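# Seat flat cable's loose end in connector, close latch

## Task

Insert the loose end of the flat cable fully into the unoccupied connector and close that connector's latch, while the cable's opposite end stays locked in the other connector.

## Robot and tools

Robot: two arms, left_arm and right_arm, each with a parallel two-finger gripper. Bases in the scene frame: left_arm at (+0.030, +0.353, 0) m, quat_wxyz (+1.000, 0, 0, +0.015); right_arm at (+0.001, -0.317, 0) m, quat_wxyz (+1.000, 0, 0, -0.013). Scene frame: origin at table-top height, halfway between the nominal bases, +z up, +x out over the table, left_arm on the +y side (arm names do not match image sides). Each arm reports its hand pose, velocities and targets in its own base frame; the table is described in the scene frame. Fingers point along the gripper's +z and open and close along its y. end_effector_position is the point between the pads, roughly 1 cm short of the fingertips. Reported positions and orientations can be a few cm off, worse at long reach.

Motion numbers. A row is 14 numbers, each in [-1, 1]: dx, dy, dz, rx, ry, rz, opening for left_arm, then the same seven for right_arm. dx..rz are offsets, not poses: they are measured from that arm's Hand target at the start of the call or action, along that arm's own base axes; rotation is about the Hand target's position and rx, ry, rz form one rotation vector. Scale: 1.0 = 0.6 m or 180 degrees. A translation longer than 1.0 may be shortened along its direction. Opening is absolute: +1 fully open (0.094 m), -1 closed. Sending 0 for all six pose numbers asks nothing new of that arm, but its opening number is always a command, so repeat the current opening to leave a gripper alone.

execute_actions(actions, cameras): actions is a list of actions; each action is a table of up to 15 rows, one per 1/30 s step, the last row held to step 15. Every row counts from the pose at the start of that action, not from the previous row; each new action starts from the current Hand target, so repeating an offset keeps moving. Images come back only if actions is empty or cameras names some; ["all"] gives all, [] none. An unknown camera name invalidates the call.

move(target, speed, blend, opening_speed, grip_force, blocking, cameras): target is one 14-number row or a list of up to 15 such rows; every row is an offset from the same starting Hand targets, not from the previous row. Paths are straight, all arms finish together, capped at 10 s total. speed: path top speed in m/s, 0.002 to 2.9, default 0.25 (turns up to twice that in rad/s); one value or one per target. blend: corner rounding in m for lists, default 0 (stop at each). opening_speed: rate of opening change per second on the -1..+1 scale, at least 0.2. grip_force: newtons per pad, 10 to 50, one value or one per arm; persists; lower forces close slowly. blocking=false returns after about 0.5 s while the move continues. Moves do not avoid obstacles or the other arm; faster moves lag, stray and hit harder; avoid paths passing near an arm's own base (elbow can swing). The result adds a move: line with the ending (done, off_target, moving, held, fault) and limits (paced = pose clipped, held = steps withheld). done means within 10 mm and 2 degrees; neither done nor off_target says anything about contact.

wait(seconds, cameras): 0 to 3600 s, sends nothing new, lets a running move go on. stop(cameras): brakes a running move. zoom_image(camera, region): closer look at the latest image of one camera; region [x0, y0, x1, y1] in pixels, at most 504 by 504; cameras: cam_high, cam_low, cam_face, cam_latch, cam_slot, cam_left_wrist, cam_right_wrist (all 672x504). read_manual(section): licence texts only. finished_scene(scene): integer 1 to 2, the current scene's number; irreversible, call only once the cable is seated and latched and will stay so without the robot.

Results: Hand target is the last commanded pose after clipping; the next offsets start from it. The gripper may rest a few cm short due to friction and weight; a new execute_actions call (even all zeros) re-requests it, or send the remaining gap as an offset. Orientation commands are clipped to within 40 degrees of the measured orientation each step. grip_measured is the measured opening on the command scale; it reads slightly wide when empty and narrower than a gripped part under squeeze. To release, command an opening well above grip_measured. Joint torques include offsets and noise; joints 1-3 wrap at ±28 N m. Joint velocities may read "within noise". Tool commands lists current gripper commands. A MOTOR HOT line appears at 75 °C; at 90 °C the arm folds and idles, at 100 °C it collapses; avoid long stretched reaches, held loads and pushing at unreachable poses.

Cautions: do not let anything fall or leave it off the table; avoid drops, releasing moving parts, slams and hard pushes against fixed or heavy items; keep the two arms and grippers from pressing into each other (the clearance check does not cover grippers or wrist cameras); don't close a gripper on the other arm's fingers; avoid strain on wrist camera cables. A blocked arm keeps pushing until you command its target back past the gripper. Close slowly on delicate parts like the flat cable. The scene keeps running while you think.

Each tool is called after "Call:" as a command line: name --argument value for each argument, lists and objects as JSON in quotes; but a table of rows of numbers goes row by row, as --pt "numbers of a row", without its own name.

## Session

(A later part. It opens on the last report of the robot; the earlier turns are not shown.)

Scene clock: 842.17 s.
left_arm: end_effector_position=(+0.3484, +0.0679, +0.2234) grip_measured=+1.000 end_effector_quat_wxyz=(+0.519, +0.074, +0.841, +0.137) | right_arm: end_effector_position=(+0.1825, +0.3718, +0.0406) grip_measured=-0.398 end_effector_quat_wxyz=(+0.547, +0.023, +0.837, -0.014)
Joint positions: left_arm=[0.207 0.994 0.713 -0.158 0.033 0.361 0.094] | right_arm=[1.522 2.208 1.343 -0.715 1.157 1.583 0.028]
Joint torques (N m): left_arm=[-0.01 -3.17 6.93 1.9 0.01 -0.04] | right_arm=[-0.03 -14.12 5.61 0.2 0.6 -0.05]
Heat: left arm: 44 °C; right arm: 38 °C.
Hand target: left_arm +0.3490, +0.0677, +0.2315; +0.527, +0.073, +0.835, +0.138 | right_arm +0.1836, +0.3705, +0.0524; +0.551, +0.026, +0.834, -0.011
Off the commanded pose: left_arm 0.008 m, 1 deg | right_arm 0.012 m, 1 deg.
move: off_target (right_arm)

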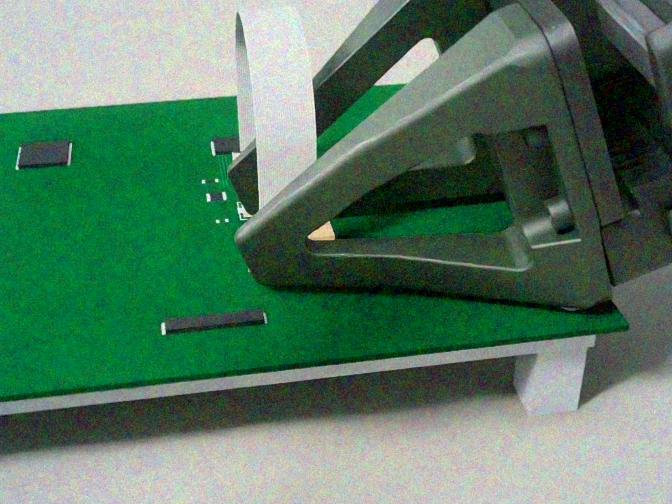

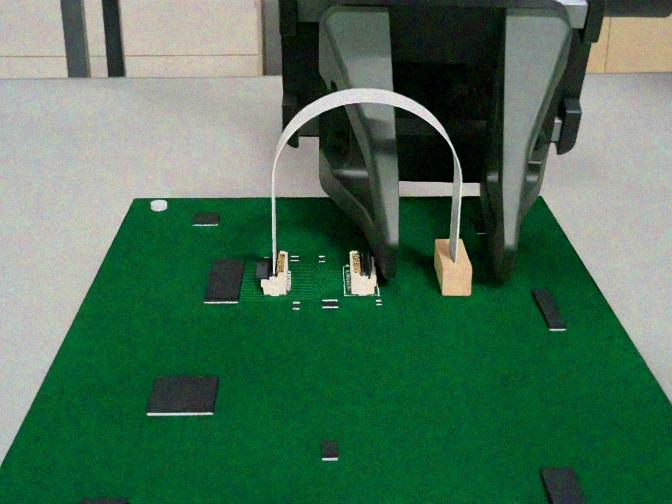

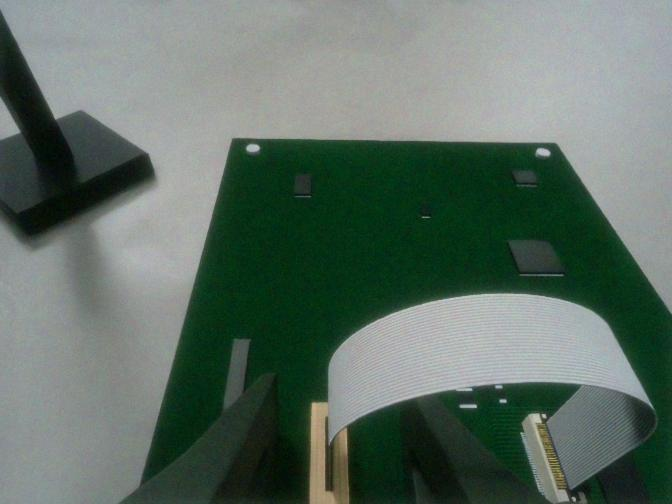

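Call:
execute_actions --actions '[[[0,0,0,0,0,0,1,0,0.001,-0.018,0,0,0,-0.4],[0,0,0,0,0,0,1,0,0.002,-0.017,0,0,0,-0.4],[0,0,0,0,0,0,1,0,0.003,-0.016,0,0,0,-0.4],[0,0,0,0,0,0,1,0,0.004,-0.015,0,0,0,-0.4],[0,0,0,0,0,0,1,0,0.005,-0.014,0,0,0,-0.4],[0,0,0,0,0,0,1,0,0.006,-0.013,0,0,0,-0.4],[0,0,0,0,0,0,1,0,0.0067,-0.012,0,0,0,-0.4],[0,0,0,0,0,0,1,0,0.0067,-0.011,0,0,0,-0.4],[0,0,0,0,0,0,1,0,0.0067,-0.010,0,0,0,-0.4],[0,0,0,0,0,0,1,0,0.0067,-0.009,0,0,0,-0.4],[0,0,0,0,0,0,1,0,0.0067,-0.008,0,0,0,-0.4],[0,0,0,0,0,0,1,0,0.0067,-0.0073,0,0,0,-0.4]]]' --cameras '["cam_latch"]'

Call:
zoom_image --camera "cam_latch" --region '[380, 140, 560, 300]'

Scene clock: 871.97 s.
left_arm: end_effector_position=(+0.3484, +0.0679, +0.2234) grip_measured=+1.000 end_effector_quat_wxyz=(+0.519, +0.074, +0.841, +0.137) | right_arm: end_effector_position=(+0.1825, +0.3717, +0.0406) grip_measured=-0.398 end_effector_quat_wxyz=(+0.547, +0.023, +0.837, -0.014)
Joint positions: left_arm=[0.207 0.994 0.713 -0.158 0.033 0.361 0.094] | right_arm=[1.522 2.208 1.343 -0.716 1.157 1.583 0.028]
Joint torques (N m): left_arm=[-0.02 -3.17 6.91 1.89 0.02 -0.04] | right_arm=[-0.23 -11.99 7.38 0.26 0.61 -0.01]
Heat: left arm: 44 °C; right arm: 37 °C.
Hand target: left_arm +0.3490, +0.0677, +0.2315; +0.527, +0.073, +0.835, +0.138 | right_arm +0.1836, +0.3746, +0.0480; +0.551, +0.026, +0.834, -0.011
Off the commanded pose: left_arm 0.008 m, 1 deg | right_arm 0.008 m, 1 deg.
Step readings (end_effector_position of left_arm | right_arm):
0: (+0.3484, +0.0679, +0.2234) | (+0.1825, +0.3717, +0.0406)
1: (+0.3484, +0.0679, +0.2234) | (+0.1825, +0.3717, +0.0406)
2: (+0.3484, +0.0679, +0.2234) | (+0.1825, +0.3717, +0.0406)
4: (+0.3484, +0.0679, +0.2234) | (+0.1825, +0.3717, +0.0406)
8: (+0.3484, +0.0679, +0.2234) | (+0.1825, +0.3717, +0.0406)
15: (+0.3484, +0.0679, +0.2234) | (+0.1825, +0.3717, +0.0406)

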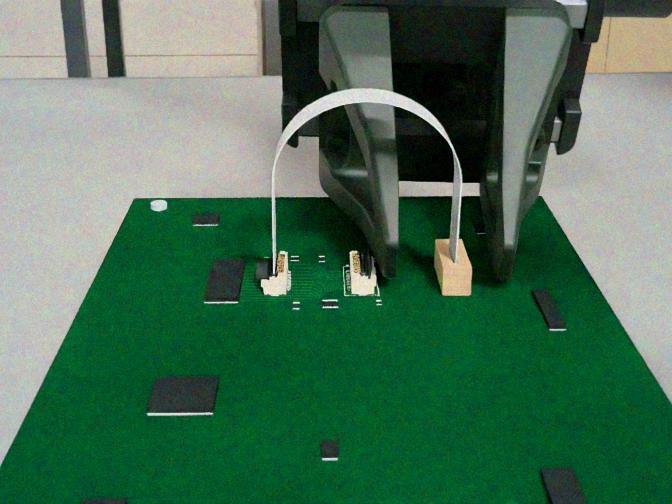

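Scaled by 2.800 from the camera's image (finer frame: 960x720).

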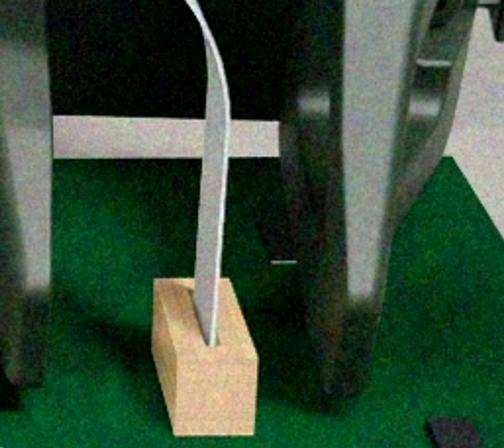

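Call:
execute_actions --actions '[[[0,0,0,0,0,0,1,0,0.0007,0.001,0,0,0,-0.4],[0,0,0,0,0,0,1,0,0.0014,0.002,0,0,0,-0.4],[0,0,0,0,0,0,1,0,0.002,0.003,0,0,0,-0.4],[0,0,0,0,0,0,1,0,0.0027,0.004,0,0,0,-0.4],[0,0,0,0,0,0,1,0,0.0034,0.005,0,0,0,-0.4],[0,0,0,0,0,0,1,0,0.004,0.006,0,0,0,-0.4],[0,0,0,0,0,0,1,0,0.0047,0.007,0,0,0,-0.4],[0,0,0,0,0,0,1,0,0.0054,0.008,0,0,0,-0.4],[0,0,0,0,0,0,1,0,0.006,0.009,0,0,0,-0.4],[0,0,0,0,0,0,1,0,0.0067,0.010,0,0,0,-0.4],[0,0,0,0,0,0,1,0,0.0074,0.0115,0,0,0,-0.4],[0,0,0,0,0,0,1,0,0.008,0.013,0,0,0,-0.4],[0,0,0,0,0,0,1,0,0.0087,0.0145,0,0,0,-0.4],[0,0,0,0,0,0,1,0,0.0094,0.016,0,0,0,-0.4],[0,0,0,0,0,0,1,0,0.01,0.0167,0,0,0,-0.4]]]' --cameras '["cam_latch"]'

Scene clock: 887.83 s.
left_arm: end_effector_position=(+0.3484, +0.0679, +0.2234) grip_measured=+1.000 end_effector_quat_wxyz=(+0.519, +0.074, +0.841, +0.137) | right_arm: end_effector_position=(+0.1826, +0.3750, +0.0467) grip_measured=-0.398 end_effector_quat_wxyz=(+0.546, +0.020, +0.837, -0.018)
Joint positions: left_arm=[0.207 0.994 0.713 -0.158 0.033 0.361 0.094] | right_arm=[1.522 2.208 1.374 -0.754 1.156 1.582 0.028]
Joint torques (N m): left_arm=[-0.02 -3.15 6.94 1.9 0.01 -0.04] | right_arm=[-0.1 -12.75 8.54 0.16 0.67 -0.01]
Heat: left arm: 44 °C; right arm: 37 °C.
Hand target: left_arm +0.3490, +0.0677, +0.2315; +0.527, +0.073, +0.835, +0.138 | right_arm +0.1836, +0.3805, +0.0580; +0.550, +0.026, +0.834, -0.011
Off the commanded pose: left_arm 0.008 m, 1 deg | right_arm 0.013 m, 1 deg.
Step readings (end_effector_position of left_arm | right_arm):
0: (+0.3484, +0.0679, +0.2234) | (+0.1825, +0.3717, +0.0406)
1: (+0.3484, +0.0679, +0.2234) | (+0.1825, +0.3717, +0.0406)
2: (+0.3484, +0.0679, +0.2234) | (+0.1825, +0.3717, +0.0406)
4: (+0.3484, +0.0679, +0.2234) | (+0.1825, +0.3716, +0.0406)
8: (+0.3484, +0.0679, +0.2234) | (+0.1824, +0.3714, +0.0408)
15: (+0.3484, +0.0679, +0.2234) | (+0.1825, +0.3743, +0.0446)

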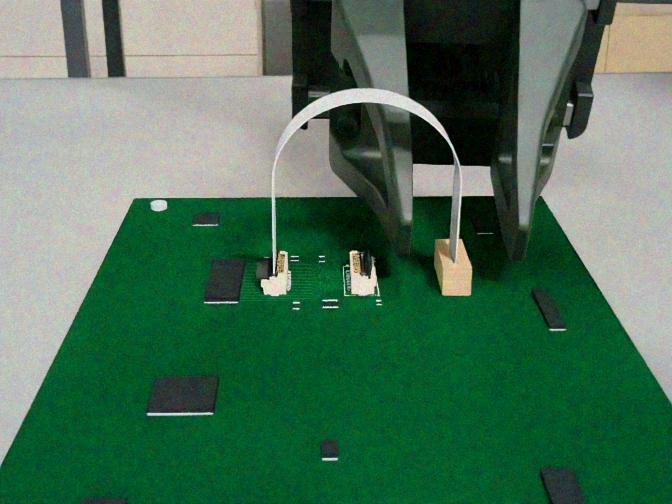

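Call:
zoom_image --camera "cam_latch" --region '[380, 120, 560, 300]'

Scaled by 2.800 from the camera's image (finer frame: 960x720).

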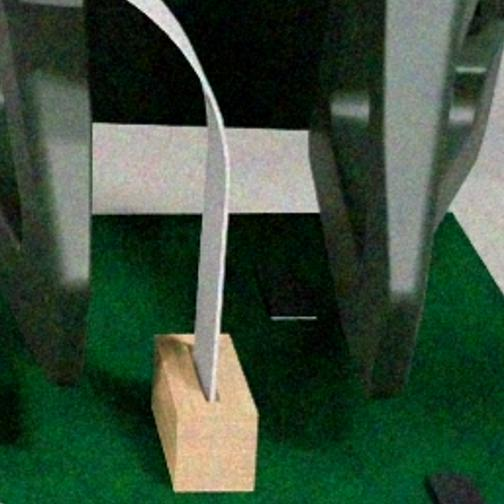

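Call:
move --target '[0,0,0,0,0,0,1, 0,0,0,0,0,0,-1]' --grip_force '[50, 30]' --opening_speed 0.4 --cameras '["cam_face","cam_latch","cam_slot","cam_right_wrist"]'

Call:
zoom_image --camera "cam_latch" --region '[380, 120, 560, 300]'

Scene clock: 923.07 s.
left_arm: end_effector_position=(+0.3484, +0.0679, +0.2234) grip_measured=+1.000 end_effector_quat_wxyz=(+0.519, +0.074, +0.841, +0.137) | right_arm: end_effector_position=(+0.1825, +0.3740, +0.0467) grip_measured=-0.989 end_effector_quat_wxyz=(+0.546, +0.018, +0.837, -0.020)
Joint positions: left_arm=[0.207 0.994 0.713 -0.158 0.033 0.361 0.094] | right_arm=[1.522 2.208 1.374 -0.761 1.156 1.582 0.001]
Joint torques (N m): left_arm=[-0.01 -3.15 6.91 1.89 0.02 -0.04] | right_arm=[-0.08 -12.41 8.7 0.18 0.62 0.02]
Heat: left arm: 44 °C; right arm: 37 °C.
Hand target: left_arm +0.3490, +0.0677, +0.2315; +0.527, +0.073, +0.835, +0.138 | right_arm +0.1836, +0.3806, +0.0580; +0.550, +0.025, +0.834, -0.011
Off the commanded pose: left_arm 0.008 m, 1 deg | right_arm 0.013 m, 2 deg.
grip_force (N): 50, 30
move: done

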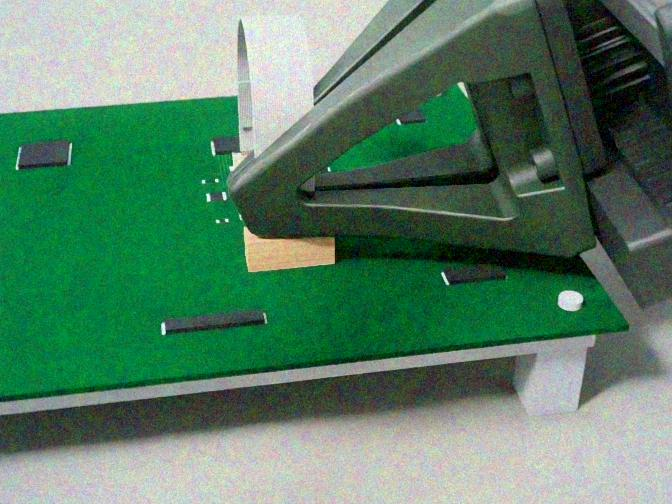

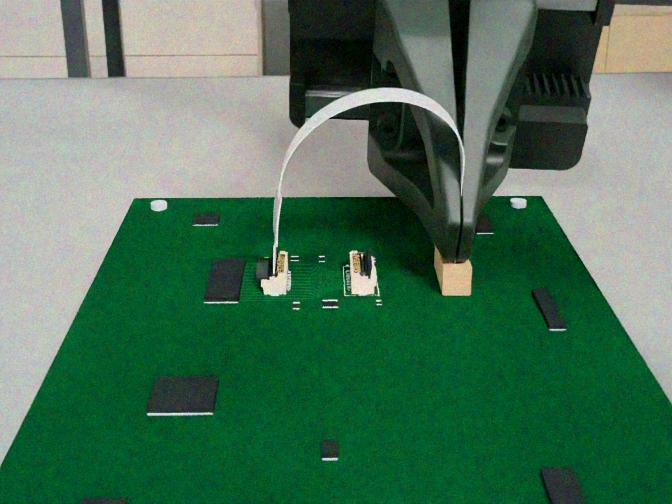

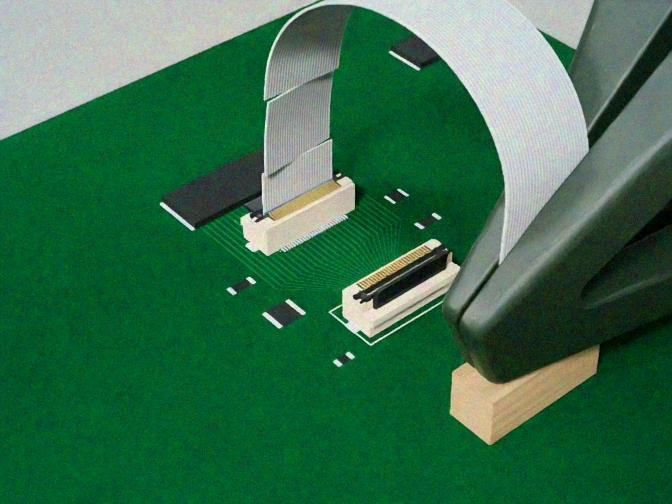

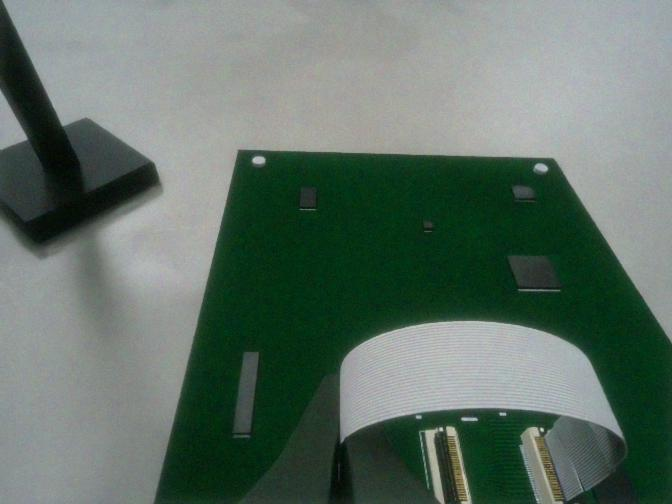

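Scaled by 2.800 from the camera's image (finer frame: 960x720).

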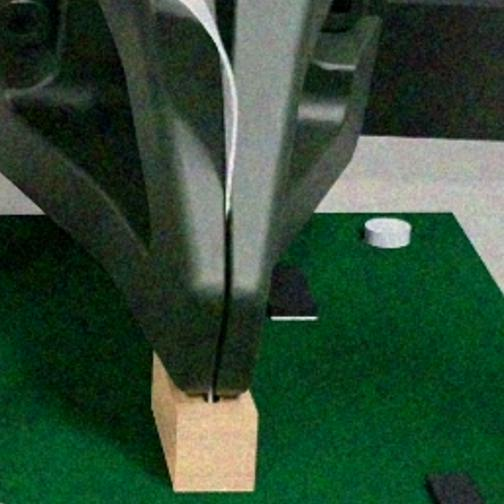

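Call:
zoom_image --camera "cam_slot" --region '[220, 0, 520, 225]'

Call:
zoom_image --camera "cam_face" --region '[210, 0, 370, 280]'

Scaled by 1.680 from the camera's image (finer frame: 960x720).

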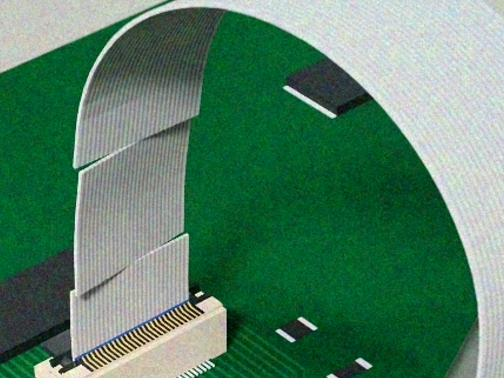

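Scaled by 1.800 from the camera's image (finer frame: 960x720).

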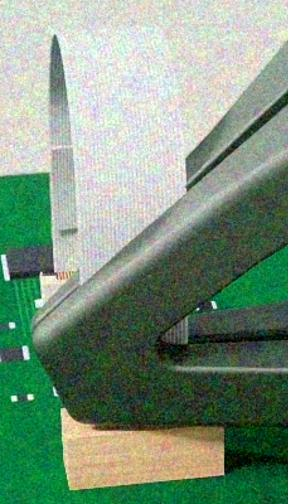

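Call:
move --target '[0,0,0,0,0,0,1, 0,-0.011,0.025,0,0,0,-1]' --speed 0.04 --cameras '["cam_face","cam_latch","cam_slot"]'

Call:
zoom_image --camera "cam_latch" --region '[380, 120, 560, 300]'

Scene clock: 967.10 s.
left_arm: end_effector_position=(+0.3484, +0.0679, +0.2234) grip_measured=+1.000 end_effector_quat_wxyz=(+0.519, +0.074, +0.841, +0.137) | right_arm: end_effector_position=(+0.1822, +0.3718, +0.0590) grip_measured=-0.989 end_effector_quat_wxyz=(+0.545, +0.019, +0.838, -0.019)
Joint positions: left_arm=[0.207 0.994 0.713 -0.158 0.033 0.361 0.094] | right_arm=[1.522 2.174 1.374 -0.792 1.154 1.582 0.001]
Joint torques (N m): left_arm=[-0.02 -3.17 6.91 1.89 0.02 -0.04] | right_arm=[-0.09 -13.65 7.25 0.2 0.64 -0.01]
Heat: left arm: 44 °C; right arm: 37 °C.
Hand target: left_arm +0.3490, +0.0677, +0.2315; +0.527, +0.073, +0.835, +0.138 | right_arm +0.1836, +0.3739, +0.0730; +0.551, +0.025, +0.834, -0.011
Off the commanded pose: left_arm 0.008 m, 1 deg | right_arm 0.014 m, 1 deg.
grip_force (N): 50, 30
move: off_target (right_arm)

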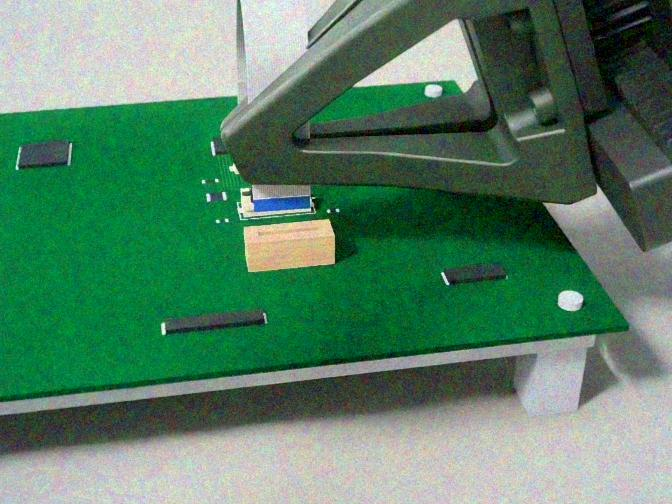

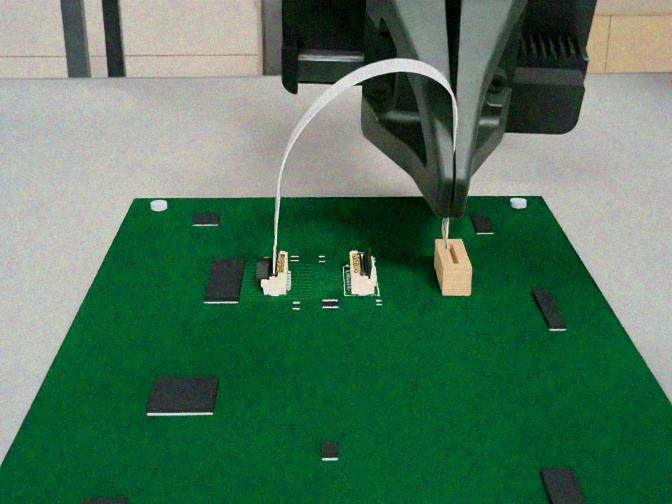

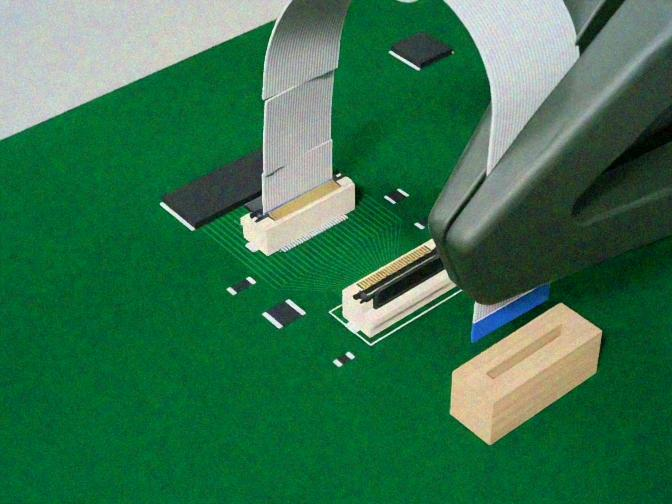

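Scaled by 2.800 from the camera's image (finer frame: 960x720).

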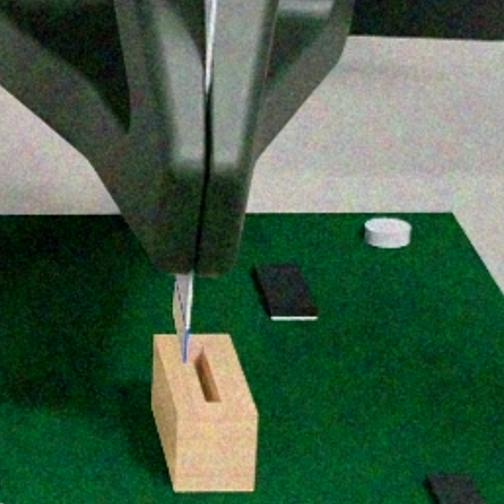

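Call:
move --target '[0,0,0,0,0,0,1, 0,-0.038,0,0,0,0,-1]' --speed 0.05 --cameras '["cam_face","cam_latch","cam_slot","cam_right_wrist"]'

Call:
zoom_image --camera "cam_latch" --region '[300, 160, 480, 310]'

Call:
zoom_image --camera "cam_face" --region '[200, 90, 380, 250]'

Scene clock: 1040.63 s.
left_arm: end_effector_position=(+0.3484, +0.0679, +0.2234) grip_measured=+1.000 end_effector_quat_wxyz=(+0.519, +0.074, +0.841, +0.137) | right_arm: end_effector_position=(+0.1814, +0.3544, +0.0651) grip_measured=-0.989 end_effector_quat_wxyz=(+0.545, +0.020, +0.838, -0.017)
Joint positions: left_arm=[0.207 0.994 0.713 -0.158 0.033 0.361 0.094] | right_arm=[1.522 2.103 1.285 -0.769 1.154 1.58 0.001]
Joint torques (N m): left_arm=[-0.01 -3.15 6.93 1.89 0.02 -0.04] | right_arm=[-0.36 -13.04 4.22 0.47 0.65 0]
Heat: left arm: 45 °C; right arm: 39 °C.
Hand target: left_arm +0.3490, +0.0677, +0.2315; +0.527, +0.073, +0.835, +0.138 | right_arm +0.1836, +0.3511, +0.0729; +0.550, +0.025, +0.834, -0.011
Off the commanded pose: left_arm 0.008 m, 1 deg | right_arm 0.009 m, 1 deg.
grip_force (N): 50, 30
move: done

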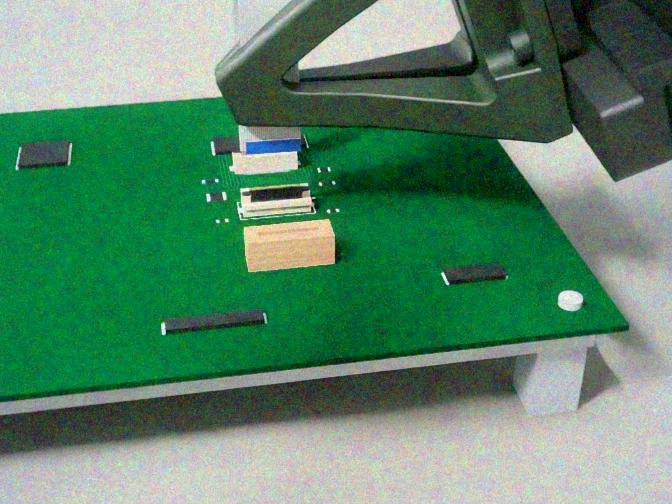

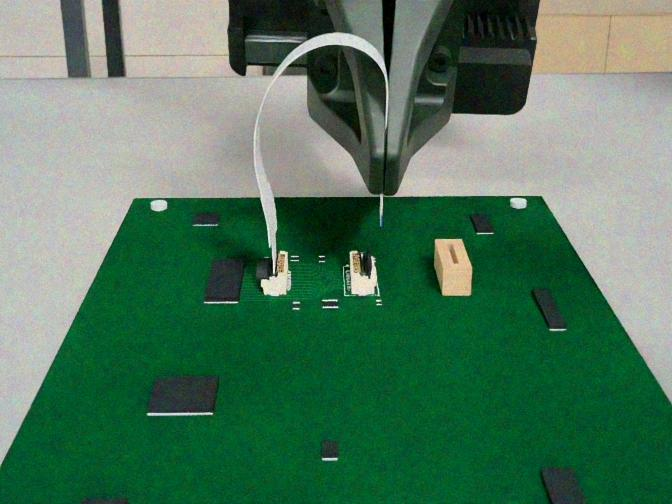

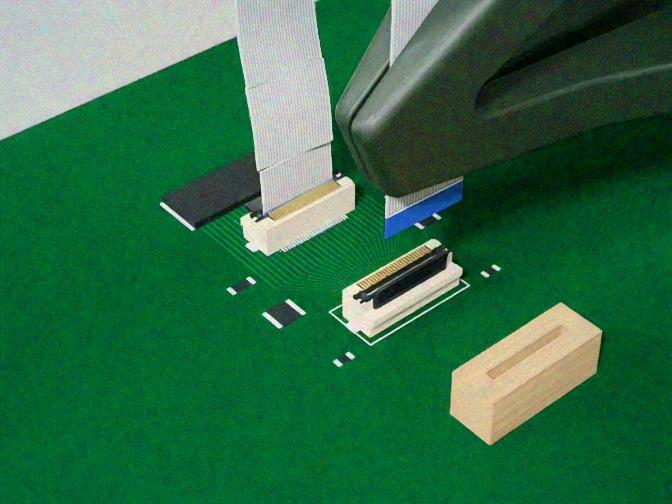

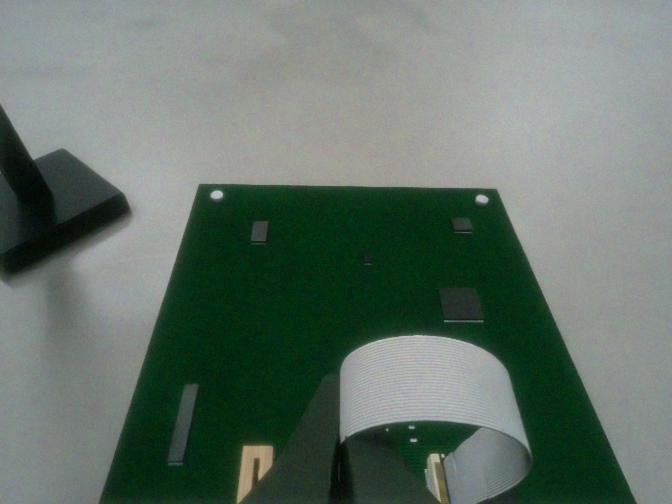

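Scaled by 2.800 from the camera's image (finer frame: 960x720).

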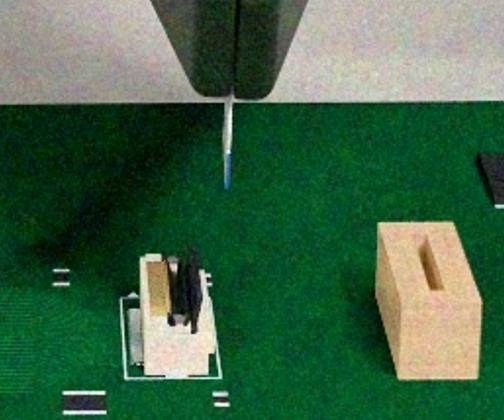

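Scaled by 2.800 from the camera's image (finer frame: 960x720).

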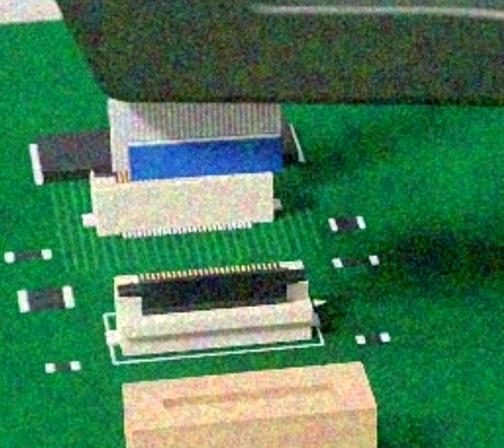

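Call:
move --target '[0,0,0,0,0,0,1, 0,-0.0068,-0.0232,0,0,0,-1]' --speed 0.03 --cameras '["cam_face","cam_latch","cam_slot"]'

Call:
zoom_image --camera "cam_latch" --region '[320, 180, 420, 300]'

Call:
zoom_image --camera "cam_face" --region '[220, 120, 330, 230]'

Scene clock: 1098.23 s.
left_arm: end_effector_position=(+0.3484, +0.0679, +0.2234) grip_measured=+1.000 end_effector_quat_wxyz=(+0.519, +0.074, +0.841, +0.137) | right_arm: end_effector_position=(+0.1812, +0.3514, +0.0567) grip_measured=-0.989 end_effector_quat_wxyz=(+0.545, +0.024, +0.838, -0.010)
Joint positions: left_arm=[0.207 0.994 0.713 -0.158 0.033 0.361 0.094] | right_arm=[1.522 2.103 1.245 -0.71 1.154 1.578 0.001]
Joint torques (N m): left_arm=[0.01 -3.17 6.94 1.88 0.02 -0.04] | right_arm=[-0.49 -11.52 4.22 0.52 0.66 -0.03]
Heat: left arm: 45 °C; right arm: 41 °C.
Hand target: left_arm +0.3490, +0.0677, +0.2315; +0.527, +0.073, +0.835, +0.138 | right_arm +0.1836, +0.3471, +0.0591; +0.550, +0.026, +0.834, -0.011
Off the commanded pose: left_arm 0.008 m, 1 deg | right_arm 0.006 m, 1 deg.
grip_force (N): 50, 30
move: done

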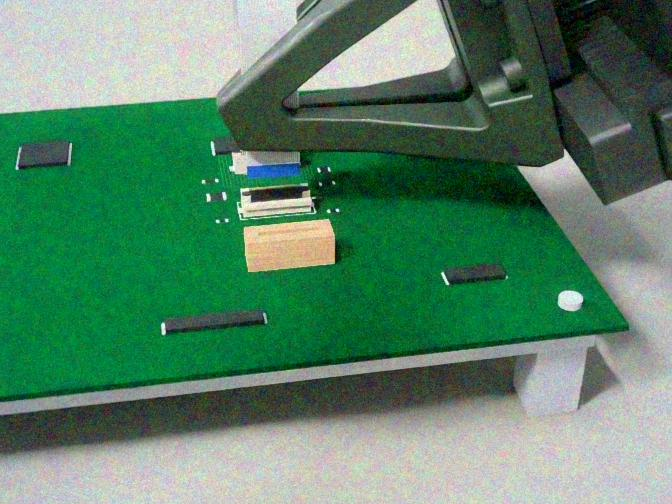

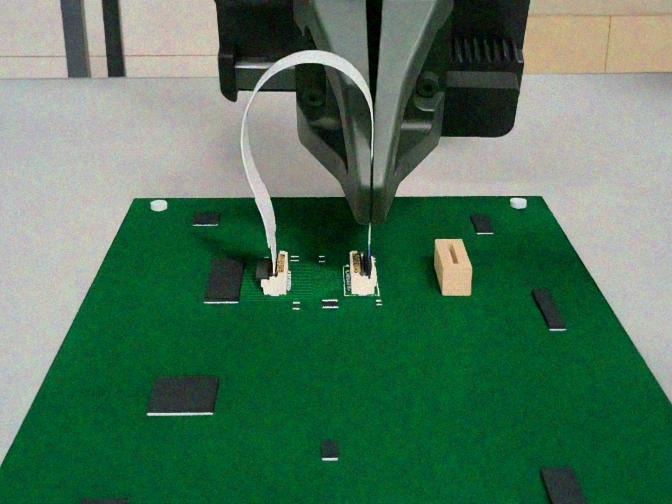

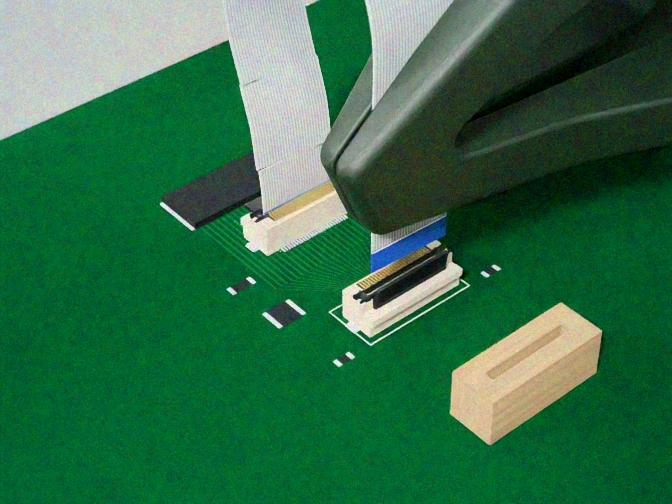

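Scaled by 4.200 from the camera's image (finer frame: 960x720).

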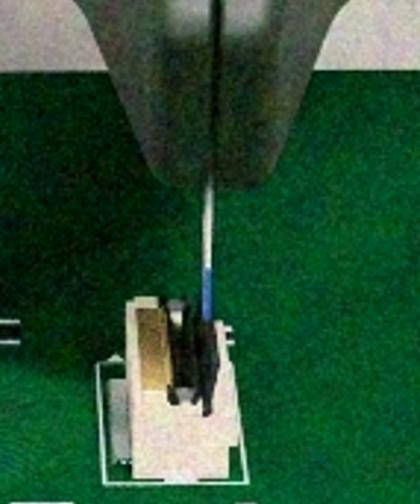

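Scaled by 4.582 from the camera's image (finer frame: 960x720).

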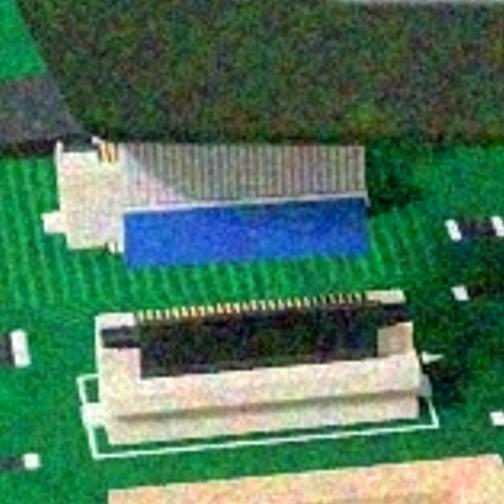

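Call:
move --target '[0,0,0,0,0,0,1, -0.003,-0.002,0.0248,0,0,0.0206,-1]' --speed 0.03 --cameras '["cam_face","cam_latch","cam_slot"]'

Call:
zoom_image --camera "cam_latch" --region '[320, 180, 420, 300]'

Call:
zoom_image --camera "cam_face" --region '[220, 120, 330, 230]'

Call:
zoom_image --camera "cam_slot" --region '[300, 180, 500, 350]'

Scene clock: 1296.23 s.
left_arm: end_effector_position=(+0.3484, +0.0679, +0.2234) grip_measured=+1.000 end_effector_quat_wxyz=(+0.519, +0.074, +0.841, +0.137) | right_arm: end_effector_position=(+0.1810, +0.3494, +0.0676) grip_measured=-0.989 end_effector_quat_wxyz=(+0.546, -0.005, +0.838, +0.002)
Joint positions: left_arm=[0.207 0.994 0.713 -0.158 0.033 0.361 0.094] | right_arm=[1.522 2.018 1.157 -0.579 1.152 1.425 0.001]
Joint torques (N m): left_arm=[-0.02 -3.15 6.95 1.89 0.01 -0.04] | right_arm=[-0.06 -12.26 4.27 0.73 0.65 0.02]
Heat: left arm: 45 °C; right arm: 40 °C.
Hand target: left_arm +0.3490, +0.0677, +0.2315; +0.527, +0.073, +0.835, +0.138 | right_arm +0.1818, +0.3459, +0.0740; +0.551, -0.002, +0.835, +0.007
Off the commanded pose: left_arm 0.008 m, 1 deg | right_arm 0.007 m, 1 deg.
grip_force (N): 50, 30
move: done

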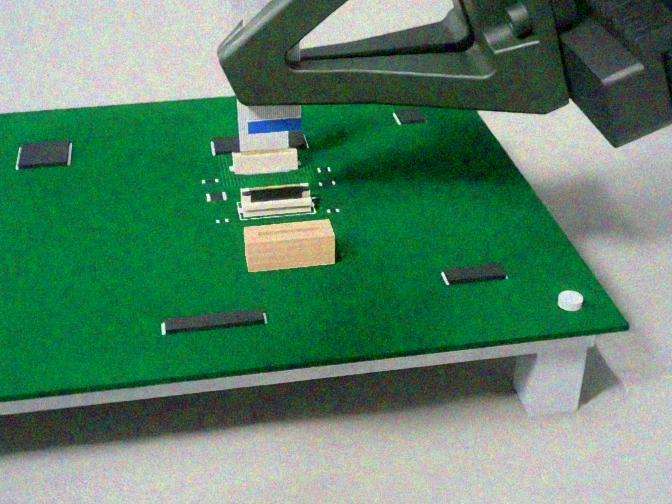

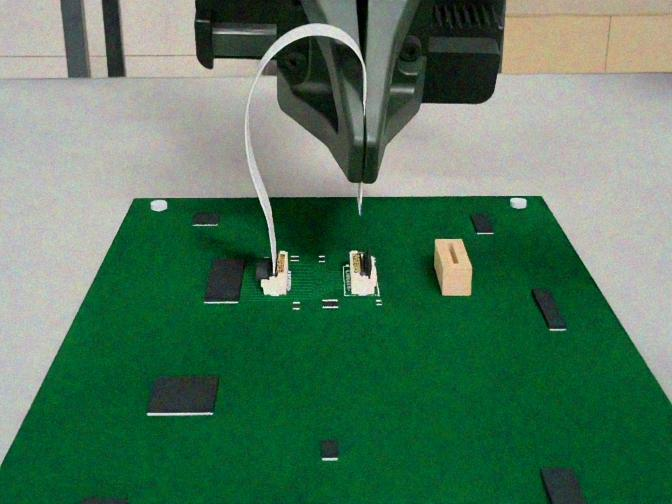

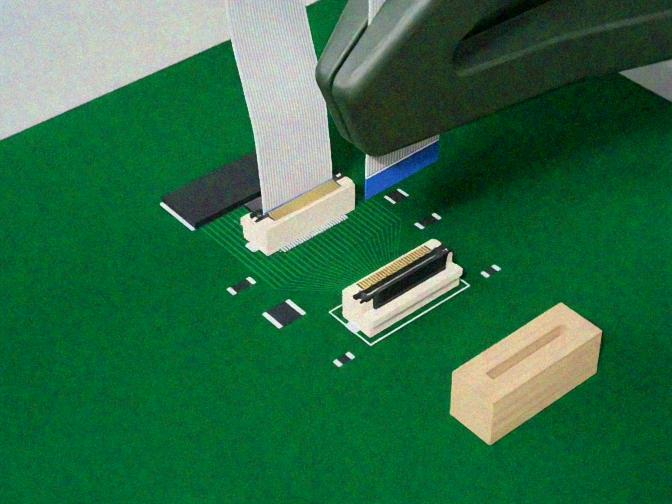

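Scaled by 4.200 from the camera's image (finer frame: 960x720).

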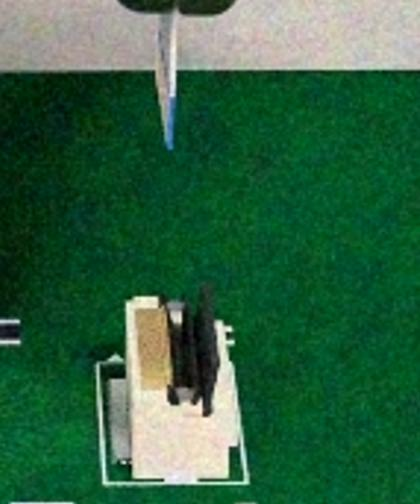

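Scaled by 4.582 from the camera's image (finer frame: 960x720).

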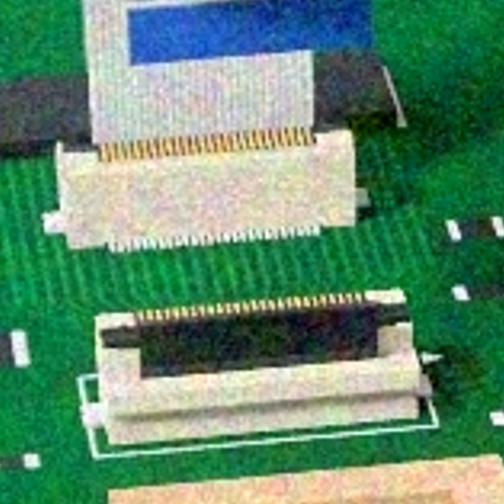

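Scaled by 2.520 from the camera's image (finer frame: 960x720).

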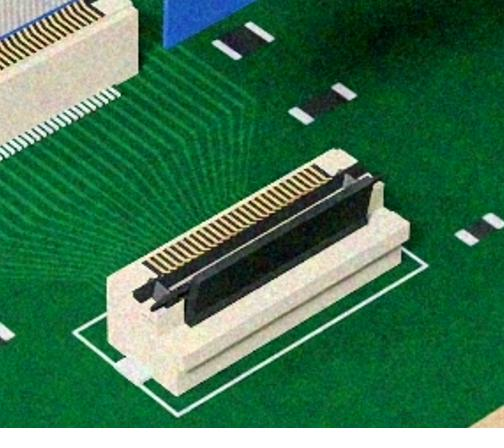

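Call:
move --target '[0,0,0,0,0,0,1, 0,0,-0.0245,0.0083,0,0,-1]' --speed 0.03 --cameras '["cam_face","cam_latch","cam_slot"]'

Call:
zoom_image --camera "cam_latch" --region '[320, 180, 420, 300]'

Call:
zoom_image --camera "cam_face" --region '[220, 120, 330, 230]'

Call:
zoom_image --camera "cam_slot" --region '[320, 180, 480, 350]'

Scene clock: 1353.13 s.
left_arm: end_effector_position=(+0.3484, +0.0679, +0.2234) grip_measured=+1.000 end_effector_quat_wxyz=(+0.519, +0.074, +0.841, +0.137) | right_arm: end_effector_position=(+0.1810, +0.3508, +0.0607) grip_measured=-0.989 end_effector_quat_wxyz=(+0.547, +0.008, +0.837, +0.023)
Joint positions: left_arm=[0.207 0.994 0.713 -0.158 0.033 0.361 0.094] | right_arm=[1.522 2.018 1.118 -0.489 1.151 1.423 0.001]
Joint torques (N m): left_arm=[-0.01 -3.17 6.95 1.89 0.02 -0.04] | right_arm=[-0.16 -10.07 4.26 0.76 0.64 -0.02]
Heat: left arm: 45 °C; right arm: 39 °C.
Hand target: left_arm +0.3490, +0.0677, +0.2315; +0.527, +0.073, +0.835, +0.138 | right_arm +0.1818, +0.3458, +0.0592; +0.550, +0.006, +0.835, +0.018
Off the commanded pose: left_arm 0.008 m, 1 deg | right_arm 0.005 m, 1 deg.
grip_force (N): 50, 30
move: done

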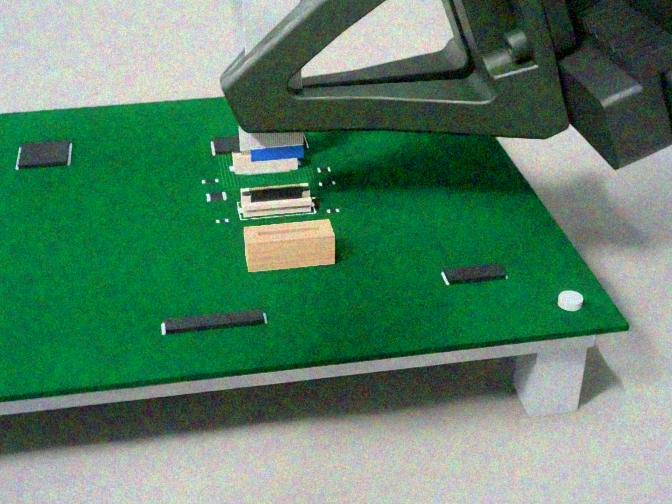

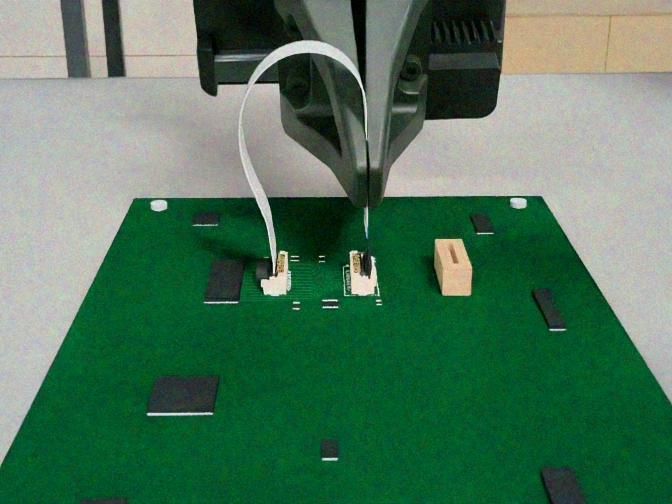

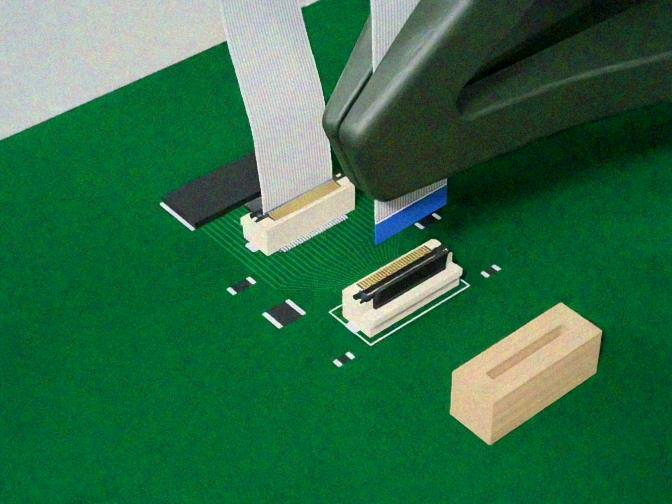

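Scaled by 4.200 from the camera's image (finer frame: 960x720).

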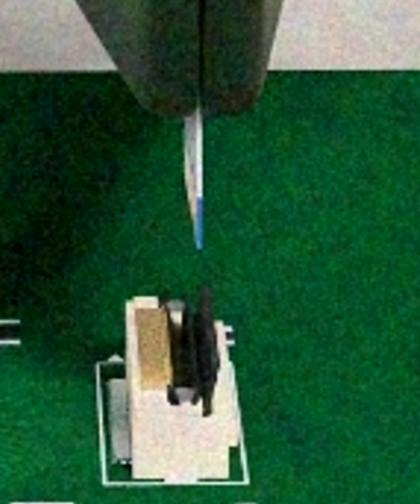

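Scaled by 4.582 from the camera's image (finer frame: 960x720).

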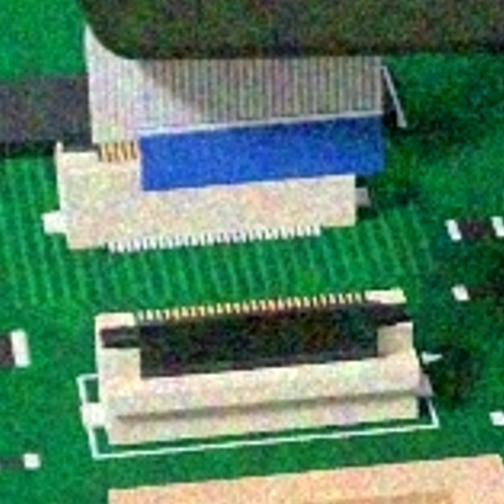

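Scaled by 2.965 from the camera's image (finer frame: 960x720).

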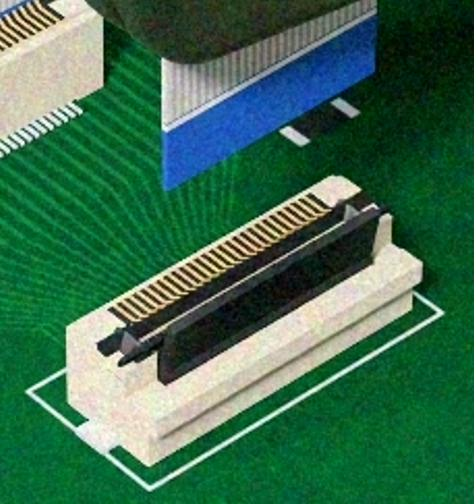

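Call:
execute_actions --actions '[[[0,0,0,0,0,0,1,0.0008,-0.0002,0,0,0,-0.0009,-1],[0,0,0,0,0,0,1,0.0016,-0.0004,0,0,0,-0.0018,-1],[0,0,0,0,0,0,1,0.0025,-0.0006,0,0,0,-0.0027,-1],[0,0,0,0,0,0,1,0.0033,-0.0008,0,0,0,-0.0036,-1],[0,0,0,0,0,0,1,0.0042,-0.001,0,0,0,-0.0045,-1]]]'

Scene clock: 1395.80 s.
left_arm: end_effector_position=(+0.3484, +0.0679, +0.2234) grip_measured=+1.000 end_effector_quat_wxyz=(+0.519, +0.074, +0.841, +0.137) | right_arm: end_effector_position=(+0.1810, +0.3508, +0.0607) grip_measured=-0.989 end_effector_quat_wxyz=(+0.547, +0.009, +0.837, +0.024)
Joint positions: left_arm=[0.207 0.994 0.713 -0.158 0.033 0.361 0.094] | right_arm=[1.522 2.018 1.118 -0.489 1.151 1.426 0.001]
Joint torques (N m): left_arm=[-0.01 -3.17 6.93 1.9 0.01 -0.04] | right_arm=[-0.69 -9.35 5.45 0.48 0.58 0.06]
Heat: left arm: 45 °C; right arm: 39 °C.
Hand target: left_arm +0.3490, +0.0677, +0.2315; +0.527, +0.073, +0.835, +0.138 | right_arm +0.1843, +0.3452, +0.0592; +0.551, +0.011, +0.835, +0.014
Off the commanded pose: left_arm 0.008 m, 1 deg | right_arm 0.007 m, 1 deg.
grip_force (N): 50, 30
Step readings (end_effector_position of left_arm | right_arm):
0: (+0.3484, +0.0679, +0.2234) | (+0.1810, +0.3508, +0.0607)
1: (+0.3484, +0.0679, +0.2234) | (+0.1810, +0.3508, +0.0607)
2: (+0.3484, +0.0679, +0.2234) | (+0.1810, +0.3508, +0.0607)
4: (+0.3484, +0.0679, +0.2234) | (+0.1810, +0.3508, +0.0607)
8: (+0.3484, +0.0679, +0.2234) | (+0.1810, +0.3508, +0.0607)
15: (+0.3484, +0.0679, +0.2234) | (+0.1810, +0.3508, +0.0607)

Call:
execute_actions --actions '[[[0,0,0,0,0,0,1,0.001,-0.0005,0,0,0,0,-1],[0,0,0,0,0,0,1,0.002,-0.001,0,0,0,0,-1],[0,0,0,0,0,0,1,0.003,-0.0015,0,0,0,0,-1],[0,0,0,0,0,0,1,0.0034,-0.002,0,0,0,0,-1]]]'

Scene clock: 1407.60 s.
left_arm: end_effector_position=(+0.3484, +0.0679, +0.2234) grip_measured=+1.000 end_effector_quat_wxyz=(+0.519, +0.074, +0.841, +0.137) | right_arm: end_effector_position=(+0.1834, +0.3496, +0.0604) grip_measured=-0.989 end_effector_quat_wxyz=(+0.546, +0.012, +0.837, +0.022)
Joint positions: left_arm=[0.207 0.994 0.713 -0.158 0.033 0.361 0.094] | right_arm=[1.515 2.018 1.118 -0.489 1.149 1.426 0.001]
Joint torques (N m): left_arm=[-0.01 -3.18 6.91 1.89 0.02 -0.04] | right_arm=[-0.47 -9.87 4.72 0.75 0.64 -0.06]
Heat: left arm: 45 °C; right arm: 38 °C.
Hand target: left_arm +0.3490, +0.0677, +0.2315; +0.527, +0.073, +0.835, +0.138 | right_arm +0.1863, +0.3440, +0.0592; +0.551, +0.011, +0.835, +0.014
Off the commanded pose: left_arm 0.008 m, 1 deg | right_arm 0.006 m, 1 deg.
grip_force (N): 50, 30
Step readings (end_effector_position of left_arm | right_arm):
0: (+0.3484, +0.0679, +0.2234) | (+0.1810, +0.3508, +0.0607)
1: (+0.3484, +0.0679, +0.2234) | (+0.1810, +0.3508, +0.0607)
2: (+0.3484, +0.0679, +0.2234) | (+0.1814, +0.3506, +0.0607)
4: (+0.3484, +0.0679, +0.2234) | (+0.1819, +0.3504, +0.0607)
8: (+0.3484, +0.0679, +0.2234) | (+0.1832, +0.3497, +0.0606)
15: (+0.3484, +0.0679, +0.2234) | (+0.1834, +0.3496, +0.0605)


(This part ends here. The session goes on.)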